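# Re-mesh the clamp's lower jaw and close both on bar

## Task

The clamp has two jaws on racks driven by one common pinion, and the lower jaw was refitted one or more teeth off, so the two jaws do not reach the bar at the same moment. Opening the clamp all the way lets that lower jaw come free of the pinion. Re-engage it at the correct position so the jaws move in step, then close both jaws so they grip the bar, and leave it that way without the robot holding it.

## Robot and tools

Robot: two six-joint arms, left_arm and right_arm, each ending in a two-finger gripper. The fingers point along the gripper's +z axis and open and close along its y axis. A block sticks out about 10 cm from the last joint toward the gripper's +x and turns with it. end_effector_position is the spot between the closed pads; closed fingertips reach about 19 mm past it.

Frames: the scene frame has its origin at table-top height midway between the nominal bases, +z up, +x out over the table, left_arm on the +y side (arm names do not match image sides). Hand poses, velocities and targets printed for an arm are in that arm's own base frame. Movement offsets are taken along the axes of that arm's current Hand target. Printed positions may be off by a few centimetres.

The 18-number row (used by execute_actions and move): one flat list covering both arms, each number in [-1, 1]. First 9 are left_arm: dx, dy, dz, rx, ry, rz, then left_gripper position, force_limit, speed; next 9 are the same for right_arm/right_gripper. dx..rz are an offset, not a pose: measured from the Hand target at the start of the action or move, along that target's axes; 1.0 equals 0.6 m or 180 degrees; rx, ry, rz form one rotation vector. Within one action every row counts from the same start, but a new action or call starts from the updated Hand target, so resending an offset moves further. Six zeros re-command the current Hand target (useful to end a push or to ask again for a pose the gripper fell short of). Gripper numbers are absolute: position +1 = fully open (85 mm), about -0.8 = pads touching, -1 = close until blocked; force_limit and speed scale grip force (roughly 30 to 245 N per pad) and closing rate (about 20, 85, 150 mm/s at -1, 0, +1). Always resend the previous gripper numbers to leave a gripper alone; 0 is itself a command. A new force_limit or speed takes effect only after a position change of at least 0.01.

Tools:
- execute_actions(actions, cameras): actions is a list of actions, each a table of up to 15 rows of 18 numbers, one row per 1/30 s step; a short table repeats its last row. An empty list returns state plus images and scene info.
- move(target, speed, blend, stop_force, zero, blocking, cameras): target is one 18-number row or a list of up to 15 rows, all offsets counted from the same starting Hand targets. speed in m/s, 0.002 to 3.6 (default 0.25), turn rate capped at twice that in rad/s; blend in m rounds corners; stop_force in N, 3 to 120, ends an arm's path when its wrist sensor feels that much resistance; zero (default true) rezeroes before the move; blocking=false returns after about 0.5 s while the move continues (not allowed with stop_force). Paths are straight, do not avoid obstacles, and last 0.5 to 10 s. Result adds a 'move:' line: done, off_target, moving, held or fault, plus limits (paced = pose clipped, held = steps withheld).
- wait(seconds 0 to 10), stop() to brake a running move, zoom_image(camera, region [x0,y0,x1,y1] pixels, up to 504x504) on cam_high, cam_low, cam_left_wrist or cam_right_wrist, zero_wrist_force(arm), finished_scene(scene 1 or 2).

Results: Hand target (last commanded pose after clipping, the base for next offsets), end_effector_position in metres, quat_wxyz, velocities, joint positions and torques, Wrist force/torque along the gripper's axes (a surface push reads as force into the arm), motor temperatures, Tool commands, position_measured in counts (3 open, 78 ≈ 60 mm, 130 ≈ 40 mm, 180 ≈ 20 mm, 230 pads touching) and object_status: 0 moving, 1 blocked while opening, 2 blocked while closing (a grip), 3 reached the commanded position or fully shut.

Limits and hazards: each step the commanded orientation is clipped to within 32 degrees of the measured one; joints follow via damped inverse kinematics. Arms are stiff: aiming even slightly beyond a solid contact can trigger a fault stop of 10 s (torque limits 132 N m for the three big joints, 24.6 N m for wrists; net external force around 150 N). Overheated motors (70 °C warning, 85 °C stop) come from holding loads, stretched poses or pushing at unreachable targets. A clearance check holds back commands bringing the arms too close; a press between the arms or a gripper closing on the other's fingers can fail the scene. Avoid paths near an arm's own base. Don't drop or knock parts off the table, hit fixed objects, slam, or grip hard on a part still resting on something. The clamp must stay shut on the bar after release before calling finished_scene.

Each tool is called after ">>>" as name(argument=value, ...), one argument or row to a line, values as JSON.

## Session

>>> execute_actions(
  actions=[],
)

Scene clock: 0.00 s.
left_arm: end_effector_position=(+0.4015, -0.1158, +0.1432) position_measured=3 object_status=3 end_effector_quat_wxyz=(-0.108, +0.090, +0.990, -0.006) | right_arm: end_effector_position=(+0.4511, -0.1179, +0.0703) position_measured=3 object_status=3 end_effector_quat_wxyz=(-0.324, +0.786, +0.461, +0.255)
Joint positions: left_arm=[-0.538 -1.563 2.024 -1.841 -1.676 -0.348] | right_arm=[2.769 -1.937 -2.051 -0.985 2.39 1.595]
Joint velocities: within noise
Joint torques (N m): no reading
Motor temperatures (°C): left_arm=[31 33 33 36 40 42] | right_arm=[29 31 33 35 38 46]
Wrist force (N): no reading
Wrist torque (N m): no reading
Wrist force, peak (N): no reading
Hand target: left_arm +0.4015, -0.1158, +0.1432; -0.108, +0.090, +0.990, -0.006 | right_arm +0.4511, -0.1179, +0.0703; -0.324, +0.786, +0.461, +0.255
Tool commands: left_gripper/position=+1.0 left_gripper/force_limit=+1.0 left_gripper/speed=+1.0 right_gripper/position=+1.0 right_gripper/force_limit=+1.0 right_gripper/speed=+1.0

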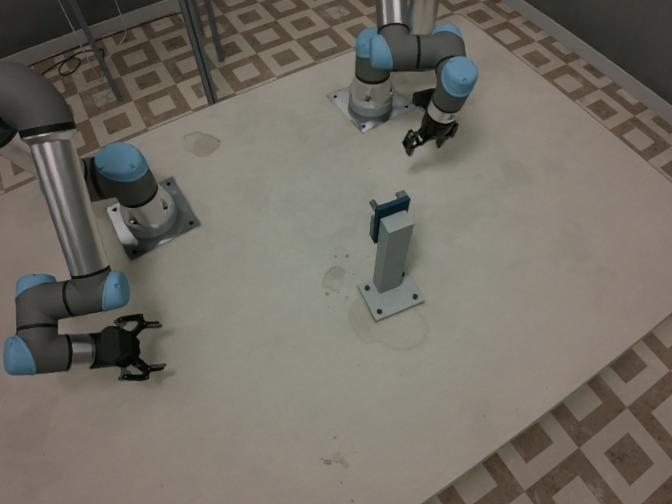

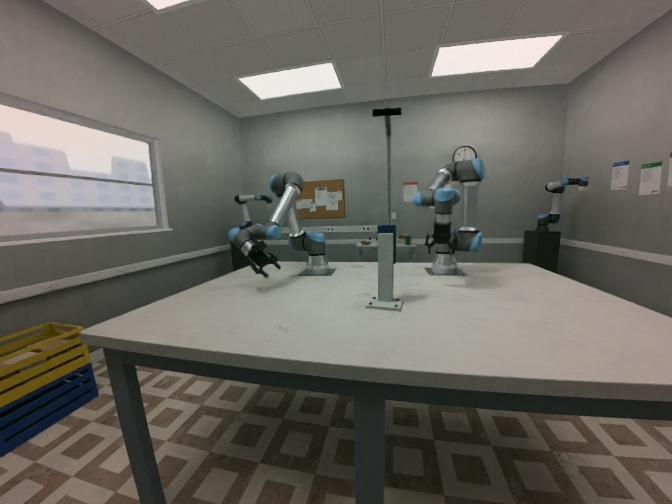

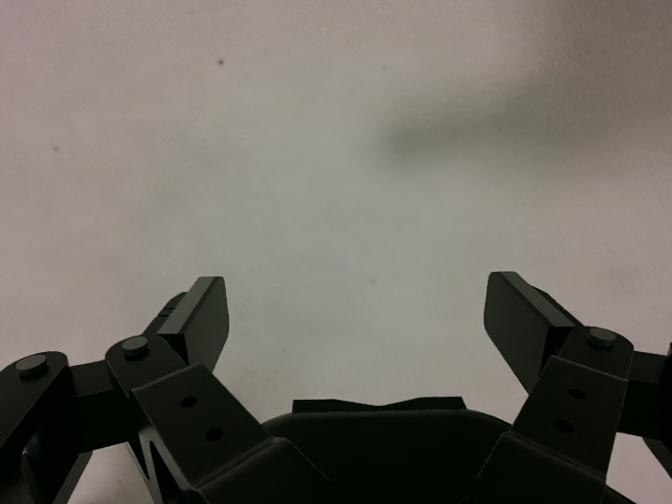

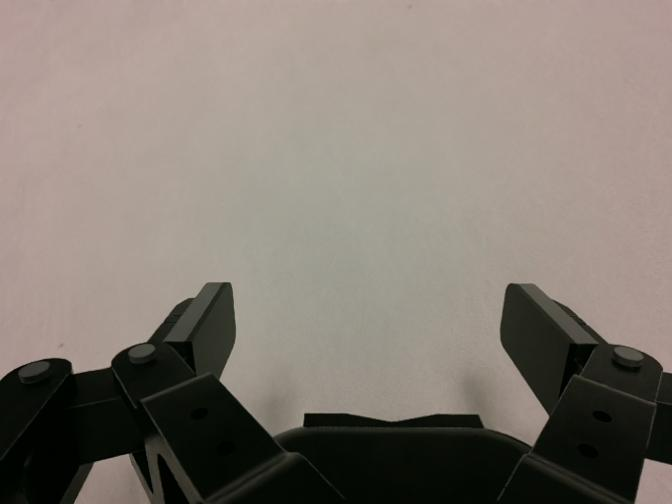

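>>> zoom_image(
  camera="cam_high",
  region=[330, 170, 450, 330],
)

>>> zoom_image(
  camera="cam_low",
  region=[320, 200, 460, 320],
)

Scaled by 3.150 from the camera's 672x504 image, which has a finer 960x720 frame.

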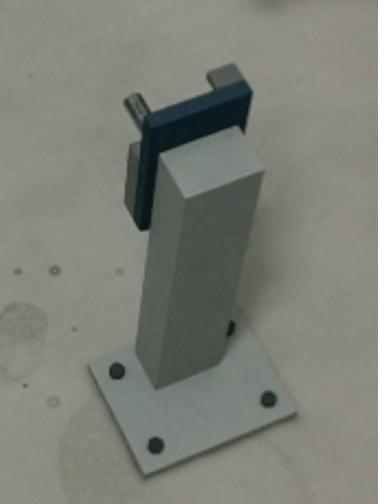

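Scaled by 3.600 from the camera's 672x504 image, which has a finer 960x720 frame.

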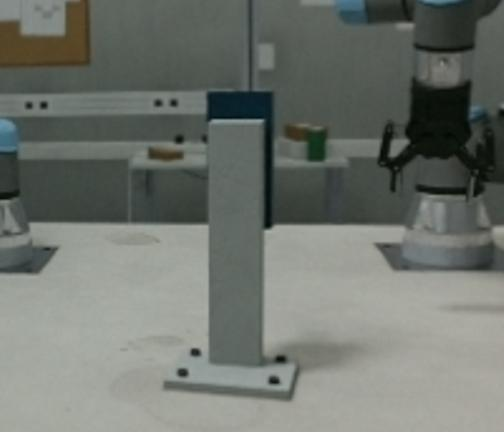

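>>> move(
  target=[
    [0,0,0,0,0,0,1,1,1,0.2507,-0.3078,0.217,-0.2655,0.169,0.0185,1,1,1],
  ],
  speed=0.2,
  cameras=["cam_high", "cam_right_wrist"],
)

Scene clock: 202.23 s.
left_arm: end_effector_position=(+0.4015, -0.1158, +0.1432) position_measured=3 object_status=3 end_effector_quat_wxyz=(-0.108, +0.090, +0.990, -0.006) | right_arm: end_effector_position=(+0.3868, +0.0639, +0.1247) position_measured=3 object_status=3 end_effector_quat_wxyz=(-0.190, +0.798, +0.303, +0.485)
Joint positions: left_arm=[-0.538 -1.563 2.024 -1.841 -1.676 -0.348] | right_arm=[3.353 -2.011 -2.799 1.131 2.033 2.893]
Joint torques (N m): left_arm=[0.4 -25.25 -22.98 -2.19 -0.56 0.02] | right_arm=[-11.22 32.08 12.64 1.19 2.15 -2.06]
Wrist force (N): left_arm=[-0.4 0.0 -0.1] | right_arm=[-0.7 0.9 0.6]
Wrist torque (N m): left_arm=[0.00 0.05 0.00] | right_arm=[0.17 0.11 0.11]
Wrist force, peak (N): left_arm=[-0.6 0.0 -0.3] | right_arm=[4.9 -0.4 1.3]
Hand target: left_arm +0.4015, -0.1158, +0.1432; -0.108, +0.090, +0.990, -0.006 | right_arm +0.3868, +0.0639, +0.1247; -0.190, +0.798, +0.303, +0.485 (not the last commanded pose)
Off the commanded pose: left_arm 0.000 m, 0 deg | right_arm 0.071 m, 21 deg.
move: held (right_arm; a check stopped the path); limits=held
pose unreachable (right arm): on one or more control steps of this call, first in action 0 (counted from 0), this arm could not follow its commanded pose, so it was not sent that pose on those steps. It may still have moved: this result reports where it is.
cause: moving toward the commanded pose would bring two parts of the arm too close to each other (joints 3 (elbow) to 5 (wrist 2) lie between them).
Images, in order (width x height): cam_high 672x504, cam_right_wrist 672x504.

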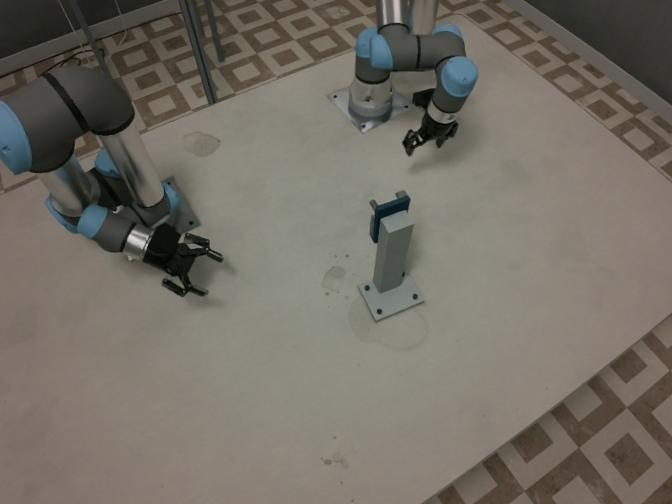

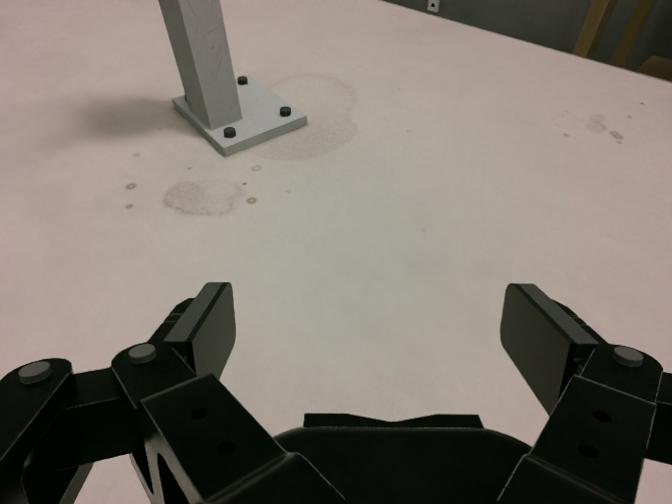

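>>> move(
  target=[
    [0,0,0,0,0,0,1,1,1,0.278,0.0545,0.0847,0,0,0,1,1,1],
  ],
  speed=0.2,
  cameras=["cam_right_wrist"],
)

Scene clock: 288.90 s.
left_arm: end_effector_position=(+0.4015, -0.1158, +0.1432) position_measured=3 object_status=3 end_effector_quat_wxyz=(-0.108, +0.090, +0.990, -0.006) | right_arm: end_effector_position=(+0.4998, +0.1199, +0.2493) position_measured=3 object_status=3 end_effector_quat_wxyz=(-0.190, +0.798, +0.303, +0.485)
Joint positions: left_arm=[-0.538 -1.563 2.024 -1.841 -1.676 -0.348] | right_arm=[3.453 -1.598 -2.444 0.385 1.947 2.947]
Joint torques (N m): left_arm=[0.68 -25.08 -23.89 -2.1 -0.57 -0.2] | right_arm=[12.55 30.63 26.26 1.17 -1.42 -2.11]
Wrist force (N): left_arm=[-0.3 0.2 -0.1] | right_arm=[-0.4 0.9 0.8]
Wrist torque (N m): left_arm=[0.04 0.05 0.00] | right_arm=[0.15 0.08 0.17]
Wrist force, peak (N): left_arm=[-0.7 0.0 -0.1] | right_arm=[-2.0 0.7 0.3]
Hand target: left_arm +0.4015, -0.1158, +0.1432; -0.108, +0.090, +0.990, -0.006 | right_arm +0.4998, +0.1199, +0.2494; -0.190, +0.798, +0.303, +0.485
Off the commanded pose: left_arm 0.000 m, 0 deg | right_arm 0.000 m, 0 deg.
move: done
Images, in order (width x height): cam_right_wrist 672x504.

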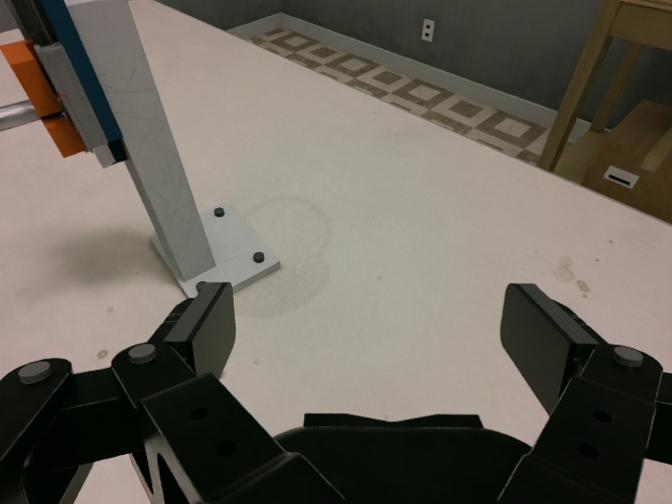

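>>> move(
  target=[
    [0,0,0,0,0,0,1,1,1,-0.0212,-0.3092,0.072,-0.1807,0.1453,0.0104,1,1,1],
    [0,0,0,0,0,0,1,1,1,-0.0243,-0.6457,0.2372,-0.3012,0.2421,0.0174,1,1,1],
  ],
  speed=0.15,
  blend=[0.03,0],
  cameras=["cam_right_wrist","cam_high"],
)

Scene clock: 329.67 s.
left_arm: end_effector_position=(+0.4015, -0.1158, +0.1432) position_measured=3 object_status=3 end_effector_quat_wxyz=(-0.108, +0.090, +0.990, -0.006) | right_arm: end_effector_position=(+0.3295, +0.4887, +0.1749) position_measured=3 object_status=3 end_effector_quat_wxyz=(+0.078, +0.574, -0.055, +0.813)
Joint positions: left_arm=[-0.538 -1.563 2.024 -1.841 -1.676 -0.348] | right_arm=[4.791 -2.524 -1.932 0.387 -0.431 4.022]
Joint torques (N m): left_arm=[-1.15 -24.8 -23.82 -2.18 -0.32 0.08] | right_arm=[-12.92 38.17 -1.41 -0.02 -3.49 2.45]
Wrist force (N): left_arm=[-0.2 0.1 -0.1] | right_arm=[-0.8 1.0 1.7]
Wrist torque (N m): left_arm=[0.01 0.03 0.01] | right_arm=[0.28 -0.01 0.00]
Wrist force, peak (N): left_arm=[0.0 0.4 -0.6] | right_arm=[-1.3 1.8 1.6]
Hand target: left_arm +0.4015, -0.1158, +0.1432; -0.108, +0.090, +0.990, -0.006 | right_arm +0.3295, +0.4887, +0.1749; +0.078, +0.574, -0.055, +0.813
Off the commanded pose: left_arm 0.000 m, 0 deg | right_arm 0.000 m, 0 deg.
move: done
Images, in order (width x height): cam_high 672x504, cam_right_wrist 672x504.

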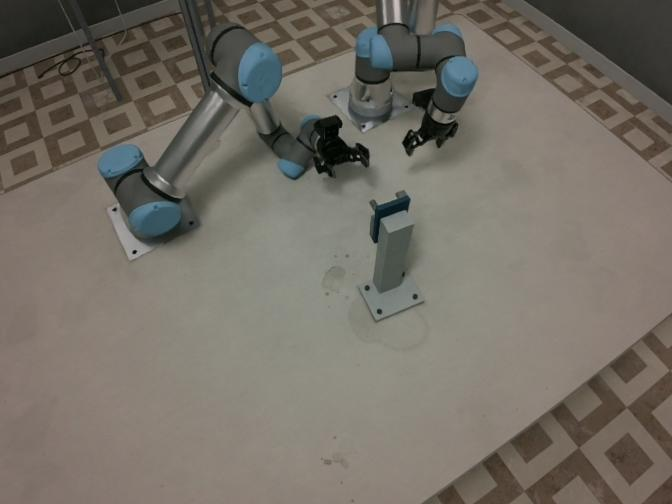

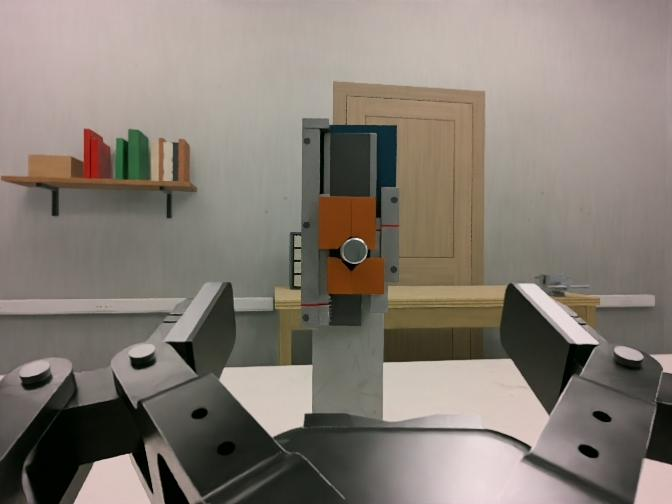

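Excellent view.

>>> zoom_image(
  camera="cam_right_wrist",
  region=[290, 110, 420, 340],
)

>>> zoom_image(
  camera="cam_right_wrist",
  region=[300, 190, 410, 330],
)

Scaled by 2.191 from the camera's 672x504 image, which has a finer 960x720 frame.

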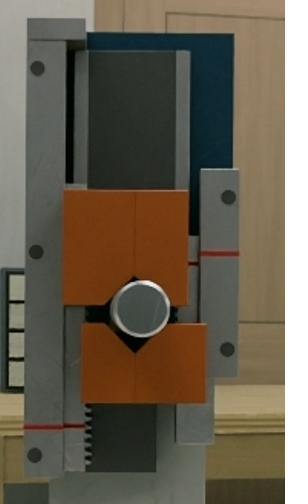

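Scaled by 3.600 from the camera's 672x504 image, which has a finer 960x720 frame.

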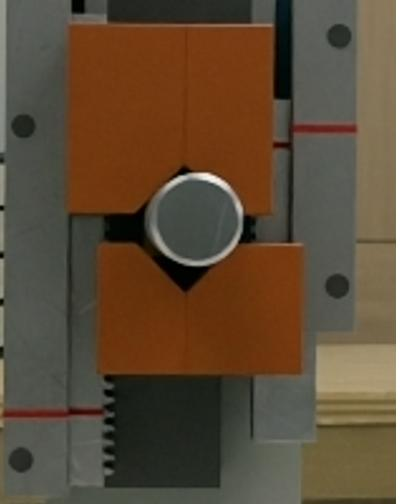

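>>> move(
  target=[0,0,0,0,0,0,1,1,1,-0.0785,0.0097,0.22,0,0.0306,0,1,1,1],
  speed=0.06,
  cameras=["cam_right_wrist"],
)

Scene clock: 383.27 s.
left_arm: end_effector_position=(+0.4015, -0.1158, +0.1432) position_measured=3 object_status=3 end_effector_quat_wxyz=(-0.108, +0.090, +0.990, -0.006) | right_arm: end_effector_position=(+0.4659, +0.4565, +0.1746) position_measured=3 object_status=3 end_effector_quat_wxyz=(+0.080, +0.535, -0.051, +0.840) end_effector_velocity=(+0.000, +0.000, +0.001) end_effector_angular_velocity=(+0.001, -0.002, +0.001)
Joint positions: left_arm=[-0.538 -1.563 2.024 -1.841 -1.676 -0.348] | right_arm=[4.513 -2.424 -1.983 -0.324 -0.437 4.733]
Joint velocities: left_arm=[within noise] | right_arm=[-0.001 0.003 0 -0.005 -0.002 0.004]
Joint torques (N m): left_arm=[-0.81 -24.08 -24 -2.11 -0.47 0.17] | right_arm=[-12.16 55.81 10.8 0.77 -3.52 2.42]
Wrist force (N): left_arm=[-0.4 -0.1 -0.3] | right_arm=[-1.2 1.0 1.7]
Wrist torque (N m): left_arm=[-0.02 0.07 0.00] | right_arm=[0.27 0.06 0.01]
Wrist force, peak (N): left_arm=[-0.2 0.3 -0.5] | right_arm=[-1.3 1.3 2.2]
Hand target: left_arm +0.4015, -0.1158, +0.1432; -0.108, +0.090, +0.990, -0.006 | right_arm +0.4660, +0.4564, +0.1746; +0.080, +0.535, -0.051, +0.840
Off the commanded pose: left_arm 0.000 m, 0 deg | right_arm 0.000 m, 0 deg.
move: done
Images, in order (width x height): cam_right_wrist 672x504.

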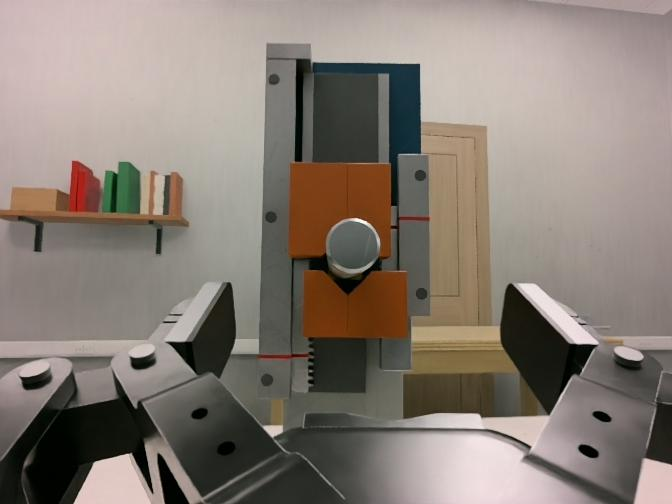

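>>> zoom_image(
  camera="cam_right_wrist",
  region=[250, 150, 440, 390],
)

Scaled by 2.100 from the camera's 672x504 image, which has a finer 960x720 frame.

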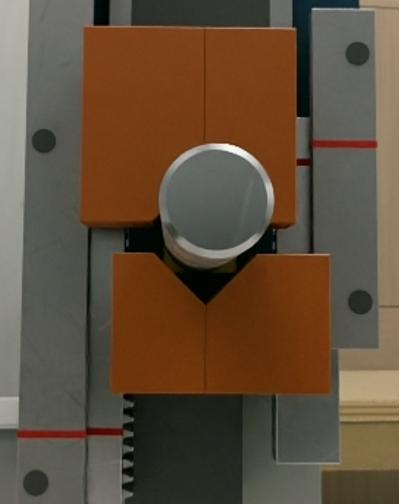

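>>> move(
  target=[0,0,0,0,0,0,1,1,1,-0.0253,-0.0025,0.0562,0,0,0,1,1,1],
  speed=0.02,
  cameras=["cam_right_wrist"],
)

>>> zoom_image(
  camera="cam_right_wrist",
  region=[220, 160, 460, 400],
)

Scene clock: 447.53 s.
left_arm: end_effector_position=(+0.4015, -0.1158, +0.1432) position_measured=3 object_status=3 end_effector_quat_wxyz=(-0.108, +0.090, +0.990, -0.006) | right_arm: end_effector_position=(+0.5025, +0.4509, +0.1751) position_measured=3 object_status=3 end_effector_quat_wxyz=(+0.080, +0.535, -0.051, +0.840)
Joint positions: left_arm=[-0.538 -1.563 2.024 -1.841 -1.676 -0.348] | right_arm=[4.445 -2.4 -1.953 -0.523 -0.443 4.892]
Joint torques (N m): left_arm=[-1.14 -23.97 -22.55 -2.15 -0.55 -0.1] | right_arm=[-13.5 58.81 21.44 0.89 -3.63 2.06]
Wrist force (N): left_arm=[-0.4 0.0 -0.2] | right_arm=[-1.0 1.4 1.5]
Wrist torque (N m): left_arm=[0.00 0.06 0.00] | right_arm=[0.29 0.02 0.00]
Wrist force, peak (N): left_arm=[-0.5 0.2 -0.3] | right_arm=[-1.2 1.6 2.0]
Hand target: left_arm +0.4015, -0.1158, +0.1432; -0.108, +0.090, +0.990, -0.006 | right_arm +0.5026, +0.4509, +0.1751; +0.080, +0.535, -0.051, +0.840
Off the commanded pose: left_arm 0.000 m, 0 deg | right_arm 0.000 m, 0 deg.
move: done
Images, in order (width x height): cam_right_wrist 672x504.

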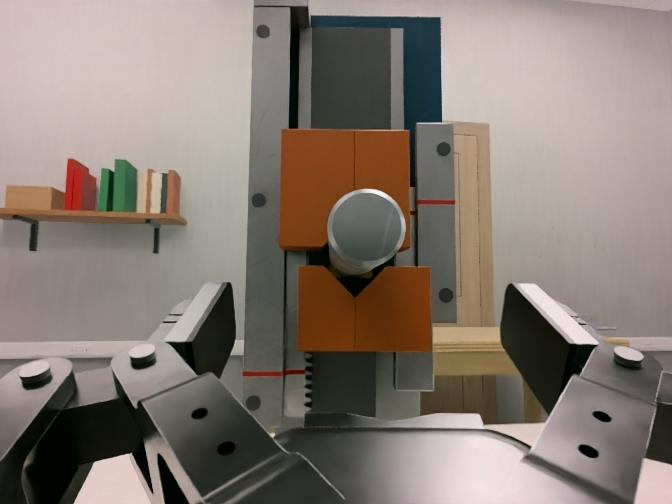

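Scaled by 2.100 from the camera's 672x504 image, which has a finer 960x720 frame.

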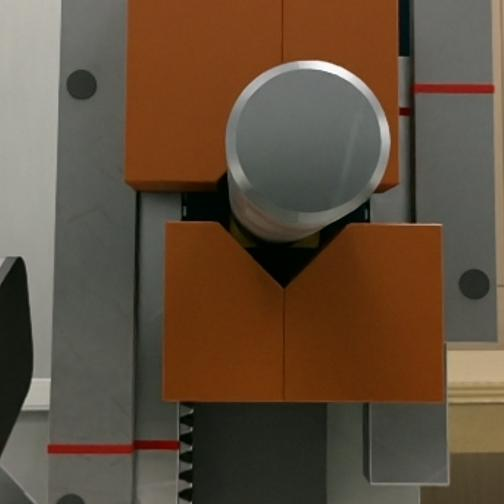

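>>> move(
  target=[0,0,0,0,0,0,1,1,1,-0.0021,-0.0012,0.0045,0,0,0,0.12,-1,-1],
  speed=0.01,
  cameras=["cam_right_wrist"],
)

>>> zoom_image(
  camera="cam_right_wrist",
  region=[240, 200, 480, 440],
)

Scene clock: 468.83 s.
left_arm: end_effector_position=(+0.4015, -0.1158, +0.1432) position_measured=3 object_status=3 end_effector_quat_wxyz=(-0.108, +0.090, +0.990, -0.006) | right_arm: end_effector_position=(+0.5056, +0.4510, +0.1751) position_measured=114 object_status=0 end_effector_quat_wxyz=(+0.080, +0.535, -0.051, +0.840)
Joint positions: left_arm=[-0.538 -1.563 2.024 -1.841 -1.676 -0.348] | right_arm=[4.439 -2.399 -1.948 -0.54 -0.444 4.905]
Joint torques (N m): left_arm=[-0.18 -23.74 -23.7 -2 -0.59 0.17] | right_arm=[-11.96 58 22.12 0.92 -3.1 2.26]
Wrist force (N): left_arm=[-0.3 0.1 0.0] | right_arm=[0.9 1.0 -2.3]
Wrist torque (N m): left_arm=[0.03 0.04 0.00] | right_arm=[0.42 -0.03 0.07]
Wrist force, peak (N): left_arm=[-0.4 0.2 -0.3] | right_arm=[0.7 1.1 -2.8]
Hand target: left_arm +0.4015, -0.1158, +0.1432; -0.108, +0.090, +0.990, -0.006 | right_arm +0.5057, +0.4510, +0.1751; +0.080, +0.535, -0.051, +0.840
Off the commanded pose: left_arm 0.000 m, 0 deg | right_arm 0.000 m, 0 deg.
move: done
Images, in order (width x height): cam_right_wrist 672x504.

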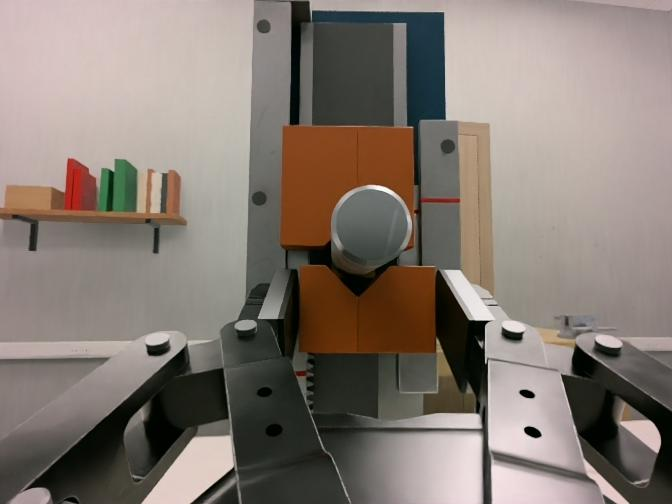

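Scaled by 2.100 from the camera's 672x504 image, which has a finer 960x720 frame.

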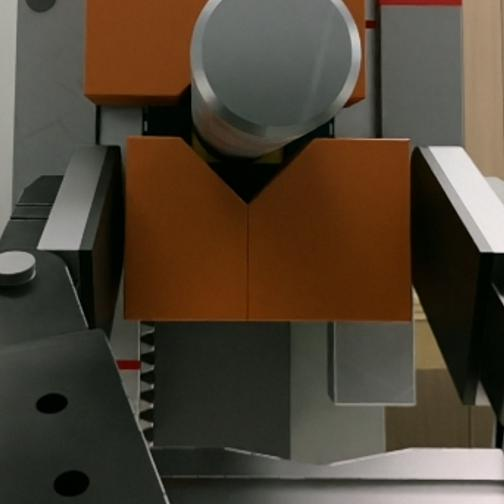

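>>> move(
  target=[0,0,0,0,0,0,1,1,1,0,0,0,0,0,0,-1,-1,-1],
  speed=0.01,
  cameras=["cam_right_wrist"],
)

Scene clock: 476.27 s.
left_arm: end_effector_position=(+0.4015, -0.1158, +0.1432) position_measured=3 object_status=3 end_effector_quat_wxyz=(-0.108, +0.090, +0.990, -0.006) | right_arm: end_effector_position=(+0.5057, +0.4511, +0.1751) position_measured=125 object_status=0 end_effector_quat_wxyz=(+0.080, +0.535, -0.051, +0.840)
Joint positions: left_arm=[-0.538 -1.563 2.024 -1.841 -1.676 -0.348] | right_arm=[4.439 -2.399 -1.948 -0.54 -0.444 4.905]
Joint torques (N m): left_arm=[0.26 -23.93 -24.01 -1.84 -0.67 -0.01] | right_arm=[-11.08 58.54 7.78 7.78 -1.44 1.13]
Wrist force (N): left_arm=[-0.2 0.3 -0.3] | right_arm=[0.0 -32.3 -12.8]
Wrist torque (N m): left_arm=[0.05 0.03 0.00] | right_arm=[1.16 -0.11 0.23]
Wrist force, peak (N): left_arm=[-0.4 -0.1 -0.5] | right_arm=[0.0 -32.6 -13.3]
Hand target: left_arm +0.4015, -0.1158, +0.1432; -0.108, +0.090, +0.990, -0.006 | right_arm +0.5057, +0.4510, +0.1751; +0.080, +0.535, -0.051, +0.840
Off the commanded pose: left_arm 0.000 m, 0 deg | right_arm 0.000 m, 0 deg.
move: done
Images, in order (width x height): cam_right_wrist 672x504.

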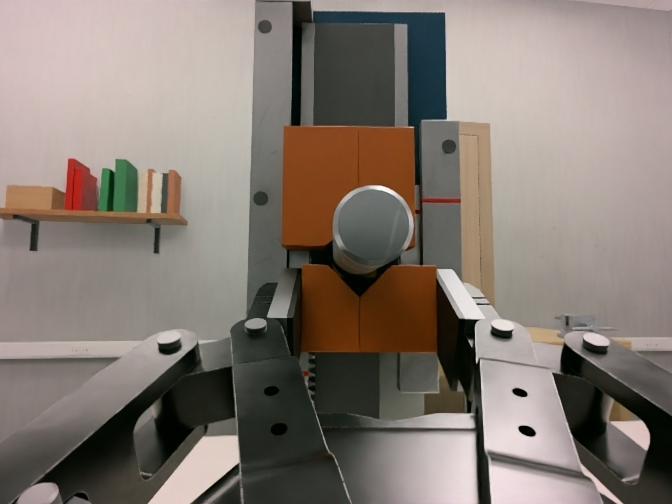

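>>> move(
  target=[0,0,0,0,0,0,1,1,1,0,-0.0005,0,0,0,0,-1,-1,-1],
  speed=0.005,
)

Scene clock: 484.43 s.
left_arm: end_effector_position=(+0.4015, -0.1158, +0.1432) position_measured=3 object_status=3 end_effector_quat_wxyz=(-0.108, +0.090, +0.990, -0.006) | right_arm: end_effector_position=(+0.5057, +0.4513, +0.1751) position_measured=125 object_status=2 end_effector_quat_wxyz=(+0.080, +0.535, -0.051, +0.840)
Joint positions: left_arm=[-0.538 -1.563 2.024 -1.841 -1.676 -0.348] | right_arm=[4.439 -2.399 -1.947 -0.54 -0.444 4.905]
Joint torques (N m): left_arm=[-0.43 -24.01 -23.23 -2.28 -0.38 -0.15] | right_arm=[-6.05 41.33 19.01 3.32 -0.95 -2.17]
Wrist force (N): left_arm=[-0.3 0.0 -0.3] | right_arm=[-0.4 -18.5 -11.8]
Wrist torque (N m): left_arm=[0.01 0.04 0.00] | right_arm=[0.70 -0.10 0.05]
Wrist force, peak (N): left_arm=[-0.5 0.1 -0.1] | right_arm=[-0.9 -33.8 -12.5]
Hand target: left_arm +0.4015, -0.1158, +0.1432; -0.108, +0.090, +0.990, -0.006 | right_arm +0.5057, +0.4513, +0.1751; +0.080, +0.535, -0.051, +0.840
Off the commanded pose: left_arm 0.000 m, 0 deg | right_arm 0.000 m, 0 deg.
move: done

>>> move(
  target=[0,0,0,0,0,0,1,1,1,0,-0.0005,-0.0005,0,0,0,-1,-1,-1],
  speed=0.005,
)

Scene clock: 497.43 s.
left_arm: end_effector_position=(+0.4015, -0.1158, +0.1432) position_measured=3 object_status=3 end_effector_quat_wxyz=(-0.108, +0.090, +0.990, -0.006) | right_arm: end_effector_position=(+0.5055, +0.4516, +0.1750) position_measured=125 object_status=2 end_effector_quat_wxyz=(+0.080, +0.535, -0.051, +0.840)
Joint positions: left_arm=[-0.538 -1.563 2.024 -1.841 -1.676 -0.348] | right_arm=[4.44 -2.4 -1.946 -0.539 -0.444 4.903]
Joint torques (N m): left_arm=[0.39 -23.62 -23.84 -1.84 -0.52 -0.04] | right_arm=[7.65 36.34 20.45 5.51 0.53 -2.08]
Wrist force (N): left_arm=[-0.3 0.2 -0.1] | right_arm=[0.5 -4.4 -0.6]
Wrist torque (N m): left_arm=[0.03 0.04 0.00] | right_arm=[0.45 -0.06 0.20]
Wrist force, peak (N): left_arm=[-0.4 0.1 -0.4] | right_arm=[-0.5 -18.2 -11.9]
Hand target: left_arm +0.4015, -0.1158, +0.1432; -0.108, +0.090, +0.990, -0.006 | right_arm +0.5055, +0.4517, +0.1750; +0.080, +0.535, -0.051, +0.840
Off the commanded pose: left_arm 0.000 m, 0 deg | right_arm 0.000 m, 0 deg.
move: done

>>> move(
  target=[0,0,0,0,0,0,1,1,1,-0.01813,0,-0.00845,0,0,0,-1,-1,-1],
  speed=0.01,
  cameras=["cam_right_wrist"],
)

Scene clock: 506.33 s.
left_arm: end_effector_position=(+0.4015, -0.1158, +0.1432) position_measured=3 object_status=3 end_effector_quat_wxyz=(-0.108, +0.090, +0.990, -0.006) | right_arm: end_effector_position=(+0.5055, +0.4517, +0.1632) position_measured=125 object_status=2 end_effector_quat_wxyz=(+0.080, +0.535, -0.051, +0.840)
Joint positions: left_arm=[-0.538 -1.563 2.024 -1.841 -1.676 -0.348] | right_arm=[4.44 -2.428 -1.94 -0.518 -0.444 4.904]
Joint torques (N m): left_arm=[0.03 -22.89 -24.02 -1.75 -0.64 0.1] | right_arm=[4.85 35.74 20.5 5.07 -1.05 1.34]
Wrist force (N): left_arm=[-0.2 0.0 -0.1] | right_arm=[0.6 -0.2 3.9]
Wrist torque (N m): left_arm=[0.00 0.03 0.00] | right_arm=[0.90 0.16 0.17]
Wrist force, peak (N): left_arm=[-0.5 0.3 -0.2] | right_arm=[0.7 -0.1 4.1]
Hand target: left_arm +0.4015, -0.1158, +0.1432; -0.108, +0.090, +0.990, -0.006 | right_arm +0.5055, +0.4517, +0.1630; +0.080, +0.535, -0.051, +0.840
Off the commanded pose: left_arm 0.000 m, 0 deg | right_arm 0.000 m, 0 deg.
move: done
Images, in order (width x height): cam_right_wrist 672x504.

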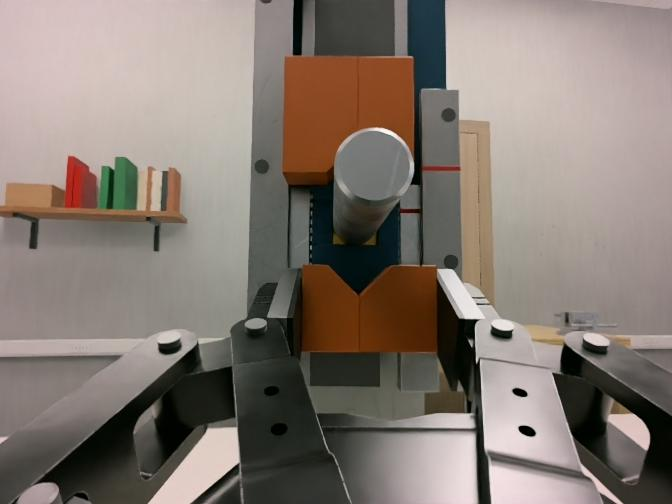

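>>> move(
  target=[
    [0.0162,-0.1765,-0.3607,-0.0049,-0.112,0.0013,1,1,1,0,0,0,0,0,0,-1,-1,-1],
    [-0.199,-0.3803,-0.3022,-0.0098,-0.2239,0.0025,1,1,1,0,0,0,0,0,0,-1,-1,-1],
  ],
  speed=0.15,
  blend=[0.03,0],
  cameras=["cam_left_wrist","cam_high"],
)

Scene clock: 554.67 s.
left_arm: end_effector_position=(+0.5150, -0.3628, +0.3022) position_measured=3 object_status=3 end_effector_quat_wxyz=(+0.241, +0.087, +0.966, -0.022) | right_arm: end_effector_position=(+0.5055, +0.4517, +0.1630) position_measured=125 object_status=2 end_effector_quat_wxyz=(+0.080, +0.535, -0.051, +0.840)
Joint positions: left_arm=[-0.968 -1.498 1.735 -2.168 -1.233 -0.726] | right_arm=[4.44 -2.428 -1.94 -0.518 -0.444 4.903]
Joint torques (N m): left_arm=[-5.72 -19.12 -34.15 -4.45 2.4 1.58] | right_arm=[-10.74 37.41 18.24 4.96 -0.2 -1.94]
Wrist force (N): left_arm=[0.8 -0.4 -0.4] | right_arm=[0.4 -0.2 3.8]
Wrist torque (N m): left_arm=[-0.09 0.13 -0.37] | right_arm=[0.90 0.22 0.16]
Wrist force, peak (N): left_arm=[0.9 0.1 -1.2] | right_arm=[1.0 -0.1 4.3]
Hand target: left_arm +0.5151, -0.3629, +0.3021; +0.241, +0.087, +0.966, -0.022 | right_arm +0.5055, +0.4517, +0.1630; +0.080, +0.535, -0.051, +0.840
Off the commanded pose: left_arm 0.000 m, 0 deg | right_arm 0.000 m, 0 deg.
move: done
Images, in order (width x height): cam_high 672x504, cam_left_wrist 672x504.

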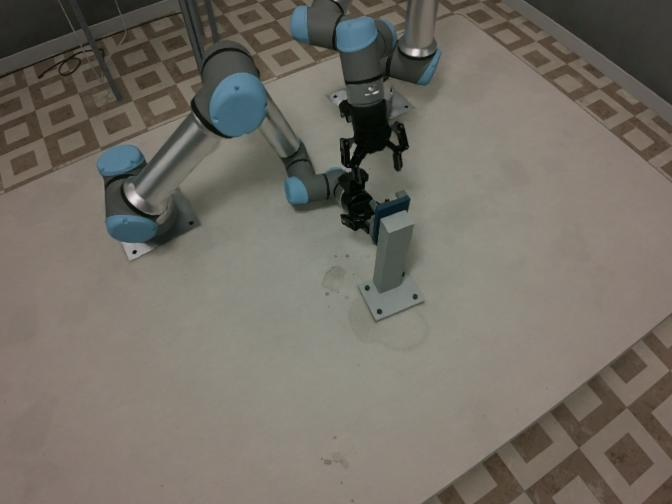

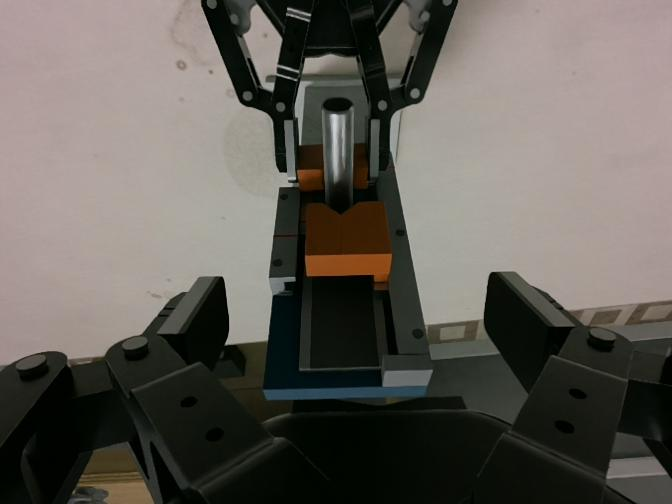

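>>> move(
  target=[0.0042,-0.0012,0.075,0,0,0,1,1,1,0,0,0,0,0,0,-1,-1,-1],
  speed=0.05,
  cameras=["cam_left_wrist"],
)

>>> zoom_image(
  camera="cam_left_wrist",
  region=[220, 80, 460, 320],
)

Scene clock: 581.73 s.
left_arm: end_effector_position=(+0.5334, -0.3670, +0.2614) position_measured=3 object_status=3 end_effector_quat_wxyz=(+0.241, +0.087, +0.966, -0.022) | right_arm: end_effector_position=(+0.5055, +0.4517, +0.1630) position_measured=125 object_status=2 end_effector_quat_wxyz=(+0.080, +0.535, -0.051, +0.840)
Joint positions: left_arm=[-0.943 -1.429 1.769 -2.278 -1.241 -0.701] | right_arm=[4.44 -2.428 -1.94 -0.518 -0.444 4.903]
Joint torques (N m): left_arm=[6.67 -21.91 -18.12 -4.47 -1.34 1.58] | right_arm=[-9.8 36.4 19.32 4.9 -0.82 -1.81]
Wrist force (N): left_arm=[0.8 -0.3 -0.3] | right_arm=[0.7 -0.5 4.2]
Wrist torque (N m): left_arm=[-0.08 0.12 -0.43] | right_arm=[0.87 0.18 0.16]
Wrist force, peak (N): left_arm=[0.9 -0.6 -0.8] | right_arm=[0.9 -0.4 4.5]
Hand target: left_arm +0.5335, -0.3670, +0.2612; +0.241, +0.087, +0.966, -0.022 | right_arm +0.5055, +0.4517, +0.1630; +0.080, +0.535, -0.051, +0.840
Off the commanded pose: left_arm 0.000 m, 0 deg | right_arm 0.000 m, 0 deg.
move: done
Images, in order (width x height): cam_left_wrist 672x504.

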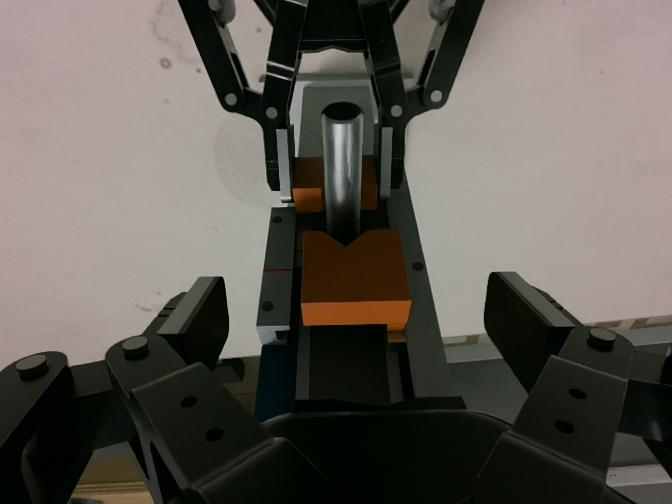

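Scaled by 2.100 from the camera's 672x504 image, which has a finer 960x720 frame.

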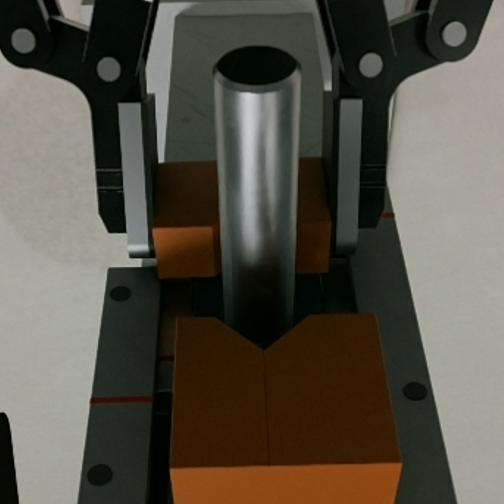

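>>> move(
  target=[0.0038,0.0008,0.0433,0,0,0,1,1,1,0,0,0,0,0,0,-1,-1,-1],
  speed=0.03,
  cameras=["cam_left_wrist", "cam_right_wrist"],
)

>>> zoom_image(
  camera="cam_left_wrist",
  region=[220, 130, 460, 370],
)

Scene clock: 610.63 s.
left_arm: end_effector_position=(+0.5435, -0.3684, +0.2374) position_measured=3 object_status=3 end_effector_quat_wxyz=(+0.241, +0.087, +0.966, -0.022) | right_arm: end_effector_position=(+0.5055, +0.4517, +0.1630) position_measured=125 object_status=2 end_effector_quat_wxyz=(+0.080, +0.535, -0.051, +0.840)
Joint positions: left_arm=[-0.93 -1.387 1.786 -2.341 -1.246 -0.688] | right_arm=[4.44 -2.428 -1.94 -0.518 -0.444 4.903]
Joint torques (N m): left_arm=[6.61 -21.79 -17.25 -4.94 -1.25 1.71] | right_arm=[-10.63 37.62 18.27 5.05 -1.01 -2.01]
Wrist force (N): left_arm=[0.9 -0.3 -0.3] | right_arm=[0.9 0.1 3.9]
Wrist torque (N m): left_arm=[-0.08 0.11 -0.43] | right_arm=[0.96 0.16 0.15]
Wrist force, peak (N): left_arm=[1.1 -0.5 -0.7] | right_arm=[0.9 -0.1 4.5]
Hand target: left_arm +0.5436, -0.3684, +0.2372; +0.241, +0.087, +0.966, -0.022 | right_arm +0.5055, +0.4517, +0.1630; +0.080, +0.535, -0.051, +0.840
Off the commanded pose: left_arm 0.000 m, 0 deg | right_arm 0.000 m, 0 deg.
move: done
Images, in order (width x height): cam_left_wrist 672x504, cam_right_wrist 672x504.

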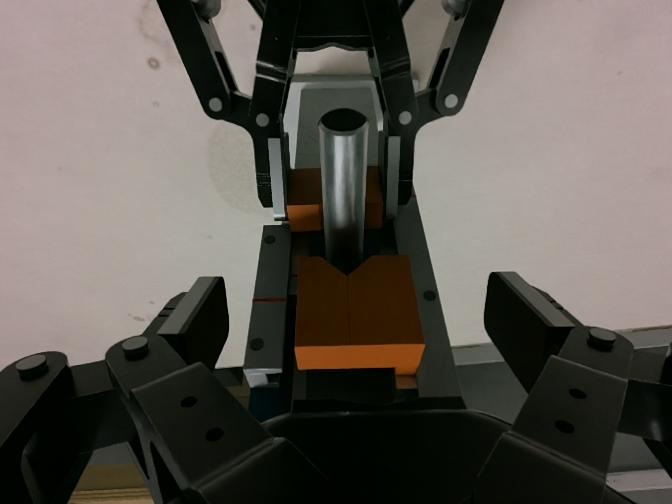

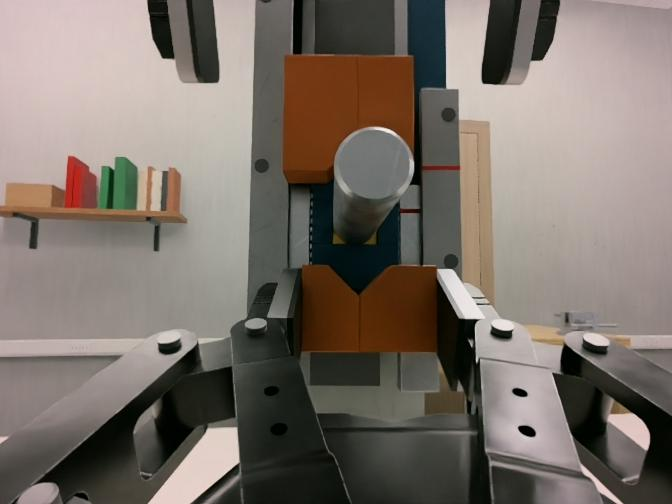

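Scaled by 2.100 from the camera's 672x504 image, which has a finer 960x720 frame.

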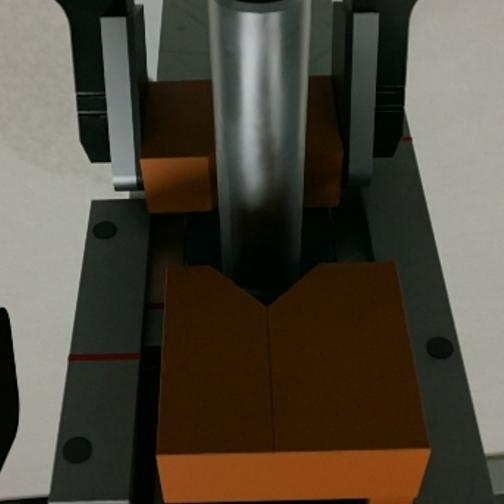

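>>> move(
  target=[
    [-0.0015,0.0007,0.0205,0,0,0,1,1,1,0,0,0,0,0,0,-1,-1,-1],
    [-0.0015,0.0007,0.0205,0,0,0,0.12,-1,-1,0,0,0,0,0,0,-1,-1,-1],
  ],
  speed=0.02,
  cameras=["cam_left_wrist", "cam_right_wrist"],
)

>>> zoom_image(
  camera="cam_left_wrist",
  region=[220, 170, 460, 410],
)

Scene clock: 636.77 s.
left_arm: end_effector_position=(+0.5501, -0.3692, +0.2268) position_measured=114 object_status=0 end_effector_quat_wxyz=(+0.241, +0.087, +0.966, -0.022) | right_arm: end_effector_position=(+0.5055, +0.4517, +0.1630) position_measured=125 object_status=2 end_effector_quat_wxyz=(+0.080, +0.535, -0.051, +0.840)
Joint positions: left_arm=[-0.921 -1.364 1.787 -2.369 -1.25 -0.679] | right_arm=[4.44 -2.428 -1.94 -0.518 -0.444 4.903]
Joint torques (N m): left_arm=[6.49 -24.21 -17.66 -4.68 -1.27 1.4] | right_arm=[-10.33 36.42 18.59 4.66 -2.09 -1.97]
Wrist force (N): left_arm=[0.9 -0.2 -0.1] | right_arm=[0.5 -0.2 3.5]
Wrist torque (N m): left_arm=[-0.08 0.12 -0.43] | right_arm=[0.90 0.21 0.15]
Wrist force, peak (N): left_arm=[1.2 -0.6 -0.3] | right_arm=[1.0 -0.2 4.4]
Hand target: left_arm +0.5501, -0.3692, +0.2268; +0.241, +0.087, +0.966, -0.022 | right_arm +0.5055, +0.4517, +0.1630; +0.080, +0.535, -0.051, +0.840
Off the commanded pose: left_arm 0.000 m, 0 deg | right_arm 0.000 m, 0 deg.
move: done
Images, in order (width x height): cam_left_wrist 672x504, cam_right_wrist 672x504.

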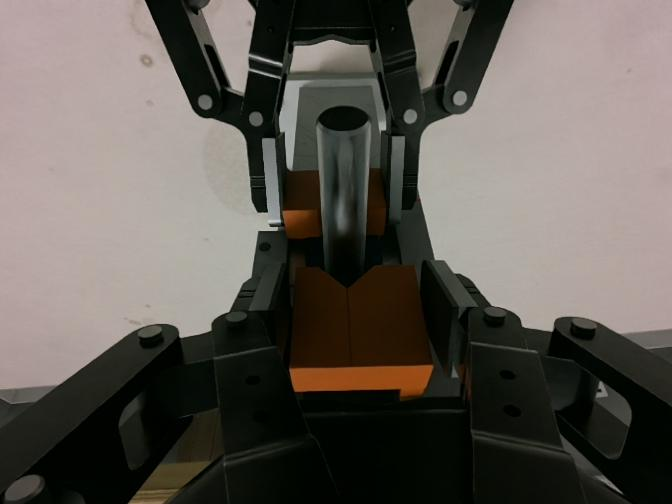

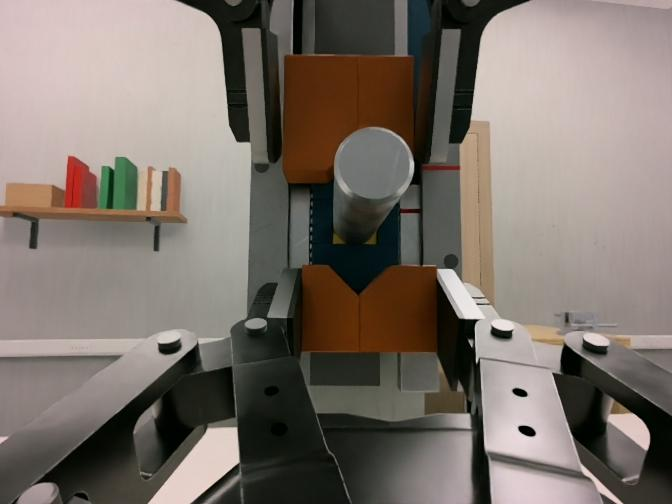

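Scaled by 2.100 from the camera's 672x504 image, which has a finer 960x720 frame.

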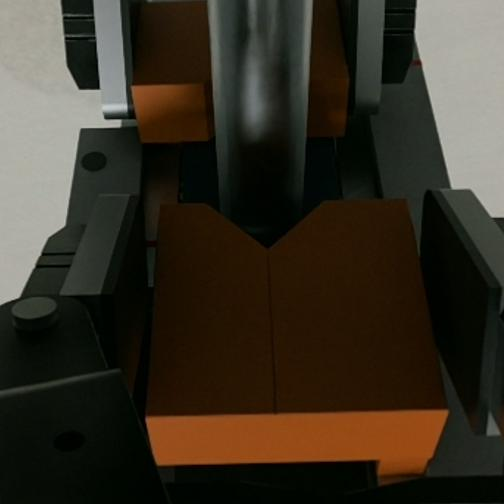

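>>> move(
  target=[0,0.0018,0,0,0,0,0.12,-1,-1,0,0,0,0,0,0,-1,-1,-1],
  speed=0.01,
  cameras=["cam_left_wrist", "cam_right_wrist"],
)

>>> zoom_image(
  camera="cam_right_wrist",
  region=[230, 30, 470, 270],
)

Scene clock: 663.53 s.
left_arm: end_effector_position=(+0.5503, -0.3682, +0.2267) position_measured=114 object_status=3 end_effector_quat_wxyz=(+0.241, +0.087, +0.966, -0.022) | right_arm: end_effector_position=(+0.5055, +0.4517, +0.1630) position_measured=125 object_status=2 end_effector_quat_wxyz=(+0.080, +0.535, -0.051, +0.840)
Joint positions: left_arm=[-0.919 -1.365 1.789 -2.37 -1.25 -0.678] | right_arm=[4.44 -2.428 -1.94 -0.518 -0.444 4.903]
Joint torques (N m): left_arm=[7.63 -49.59 -18.16 -4.53 -1.32 1.6] | right_arm=[-11.52 37.25 19.05 4.63 -2.38 -1.88]
Wrist force (N): left_arm=[1.0 -0.2 -0.1] | right_arm=[0.8 -0.2 4.2]
Wrist torque (N m): left_arm=[-0.07 0.10 -0.43] | right_arm=[0.91 0.17 0.16]
Wrist force, peak (N): left_arm=[1.3 -0.6 -0.2] | right_arm=[1.0 -0.1 4.6]
Hand target: left_arm +0.5503, -0.3681, +0.2268; +0.241, +0.087, +0.966, -0.022 | right_arm +0.5055, +0.4517, +0.1630; +0.080, +0.535, -0.051, +0.840
Off the commanded pose: left_arm 0.000 m, 0 deg | right_arm 0.000 m, 0 deg.
move: done
Images, in order (width x height): cam_left_wrist 672x504, cam_right_wrist 672x504.

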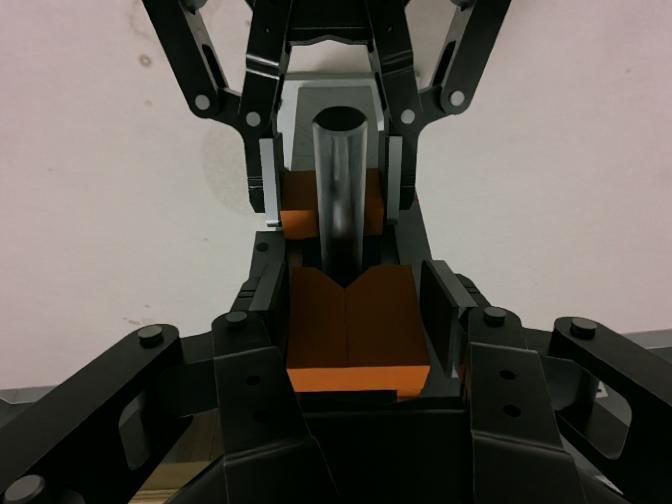

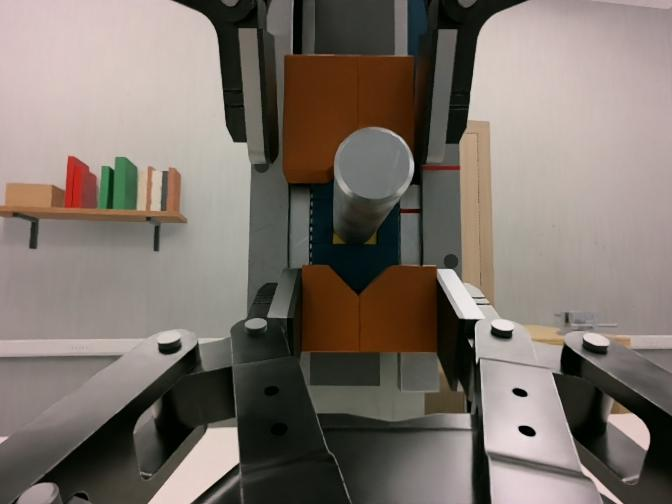

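Scaled by 2.100 from the camera's 672x504 image, which has a finer 960x720 frame.

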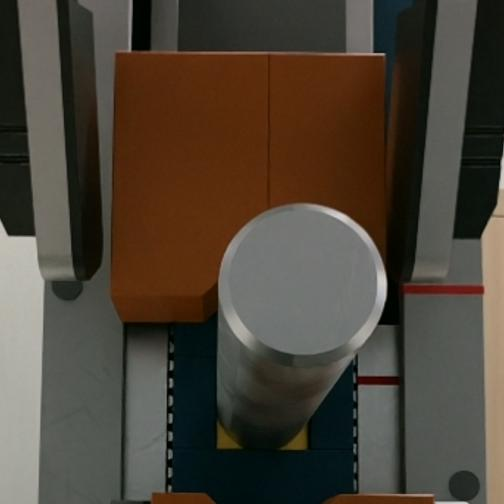

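>>> move(
  target=[0,0.0005,0,0,0,0,-1,-1,-1,0,0,0,0,0,0,-1,-1,-1],
  speed=0.01,
)

Scene clock: 674.97 s.
left_arm: end_effector_position=(+0.5503, -0.3680, +0.2268) position_measured=126 object_status=2 end_effector_quat_wxyz=(+0.241, +0.087, +0.966, -0.022) | right_arm: end_effector_position=(+0.5055, +0.4517, +0.1630) position_measured=125 object_status=2 end_effector_quat_wxyz=(+0.080, +0.535, -0.051, +0.840)
Joint positions: left_arm=[-0.919 -1.365 1.789 -2.37 -1.25 -0.677] | right_arm=[4.44 -2.428 -1.94 -0.518 -0.444 4.903]
Joint torques (N m): left_arm=[31.24 -44.72 -7.02 1.6 8.8 1.28] | right_arm=[-10.82 36.61 17.96 4.3 -2.69 -2.08]
Wrist force (N): left_arm=[5.0 -34.7 -10.0] | right_arm=[1.4 -0.1 4.5]
Wrist torque (N m): left_arm=[0.08 0.08 -0.16] | right_arm=[0.92 0.19 0.20]
Wrist force, peak (N): left_arm=[5.0 -34.7 -10.0] | right_arm=[1.6 -0.1 4.6]
Hand target: left_arm +0.5504, -0.3678, +0.2268; +0.241, +0.087, +0.966, -0.022 | right_arm +0.5055, +0.4517, +0.1630; +0.080, +0.535, -0.051, +0.840
Off the commanded pose: left_arm 0.000 m, 0 deg | right_arm 0.000 m, 0 deg.
move: done

>>> move(
  target=[0,-0.0007,-0.0003,0,0,0,-1,-1,-1,0,0,0,0,0,0,-1,-1,-1],
  speed=0.005,
)

Scene clock: 680.93 s.
left_arm: end_effector_position=(+0.5503, -0.3681, +0.2269) position_measured=126 object_status=2 end_effector_quat_wxyz=(+0.241, +0.087, +0.966, -0.022) | right_arm: end_effector_position=(+0.5055, +0.4517, +0.1630) position_measured=125 object_status=2 end_effector_quat_wxyz=(+0.080, +0.535, -0.051, +0.840)
Joint positions: left_arm=[-0.919 -1.365 1.789 -2.369 -1.25 -0.678] | right_arm=[4.44 -2.428 -1.94 -0.518 -0.444 4.903]
Joint torques (N m): left_arm=[11.67 -32.12 -24.66 1.45 8.47 -1.9] | right_arm=[-9.14 36.11 19.32 4.29 -1.25 -1.91]
Wrist force (N): left_arm=[2.7 -29.3 0.8] | right_arm=[1.2 -0.4 4.5]
Wrist torque (N m): left_arm=[0.30 0.10 -0.01] | right_arm=[0.86 0.21 0.18]
Wrist force, peak (N): left_arm=[6.1 -40.1 -11.2] | right_arm=[1.7 0.0 5.0]
Hand target: left_arm +0.5502, -0.3682, +0.2269; +0.241, +0.087, +0.966, -0.022 | right_arm +0.5055, +0.4517, +0.1630; +0.080, +0.535, -0.051, +0.840
Off the commanded pose: left_arm 0.000 m, 0 deg | right_arm 0.000 m, 0 deg.
move: done

>>> move(
  target=[0,-0.0008,0,0,0,0,-1,-1,-1,0,0,0,0,0,0,-1,-1,-1],
  speed=0.005,
)

Scene clock: 686.33 s.
left_arm: end_effector_position=(+0.5502, -0.3686, +0.2269) position_measured=126 object_status=2 end_effector_quat_wxyz=(+0.241, +0.087, +0.966, -0.022) | right_arm: end_effector_position=(+0.5055, +0.4517, +0.1630) position_measured=125 object_status=2 end_effector_quat_wxyz=(+0.080, +0.535, -0.051, +0.840)
Joint positions: left_arm=[-0.92 -1.365 1.788 -2.369 -1.25 -0.678] | right_arm=[4.44 -2.428 -1.94 -0.518 -0.444 4.903]
Joint torques (N m): left_arm=[0.72 -21.48 -29.5 -1.06 4.78 -1.67] | right_arm=[-10.61 39.09 19.86 4.35 0.51 -1.92]
Wrist force (N): left_arm=[5.7 -8.8 -7.0] | right_arm=[0.0 0.1 3.8]
Wrist torque (N m): left_arm=[0.06 0.08 -0.39] | right_arm=[0.94 0.22 0.18]
Wrist force, peak (N): left_arm=[2.6 -28.5 1.2] | right_arm=[1.5 0.0 4.6]
Hand target: left_arm +0.5502, -0.3687, +0.2269; +0.241, +0.087, +0.966, -0.022 | right_arm +0.5055, +0.4517, +0.1630; +0.080, +0.535, -0.051, +0.840
Off the commanded pose: left_arm 0.000 m, 0 deg | right_arm 0.000 m, 0 deg.
move: done


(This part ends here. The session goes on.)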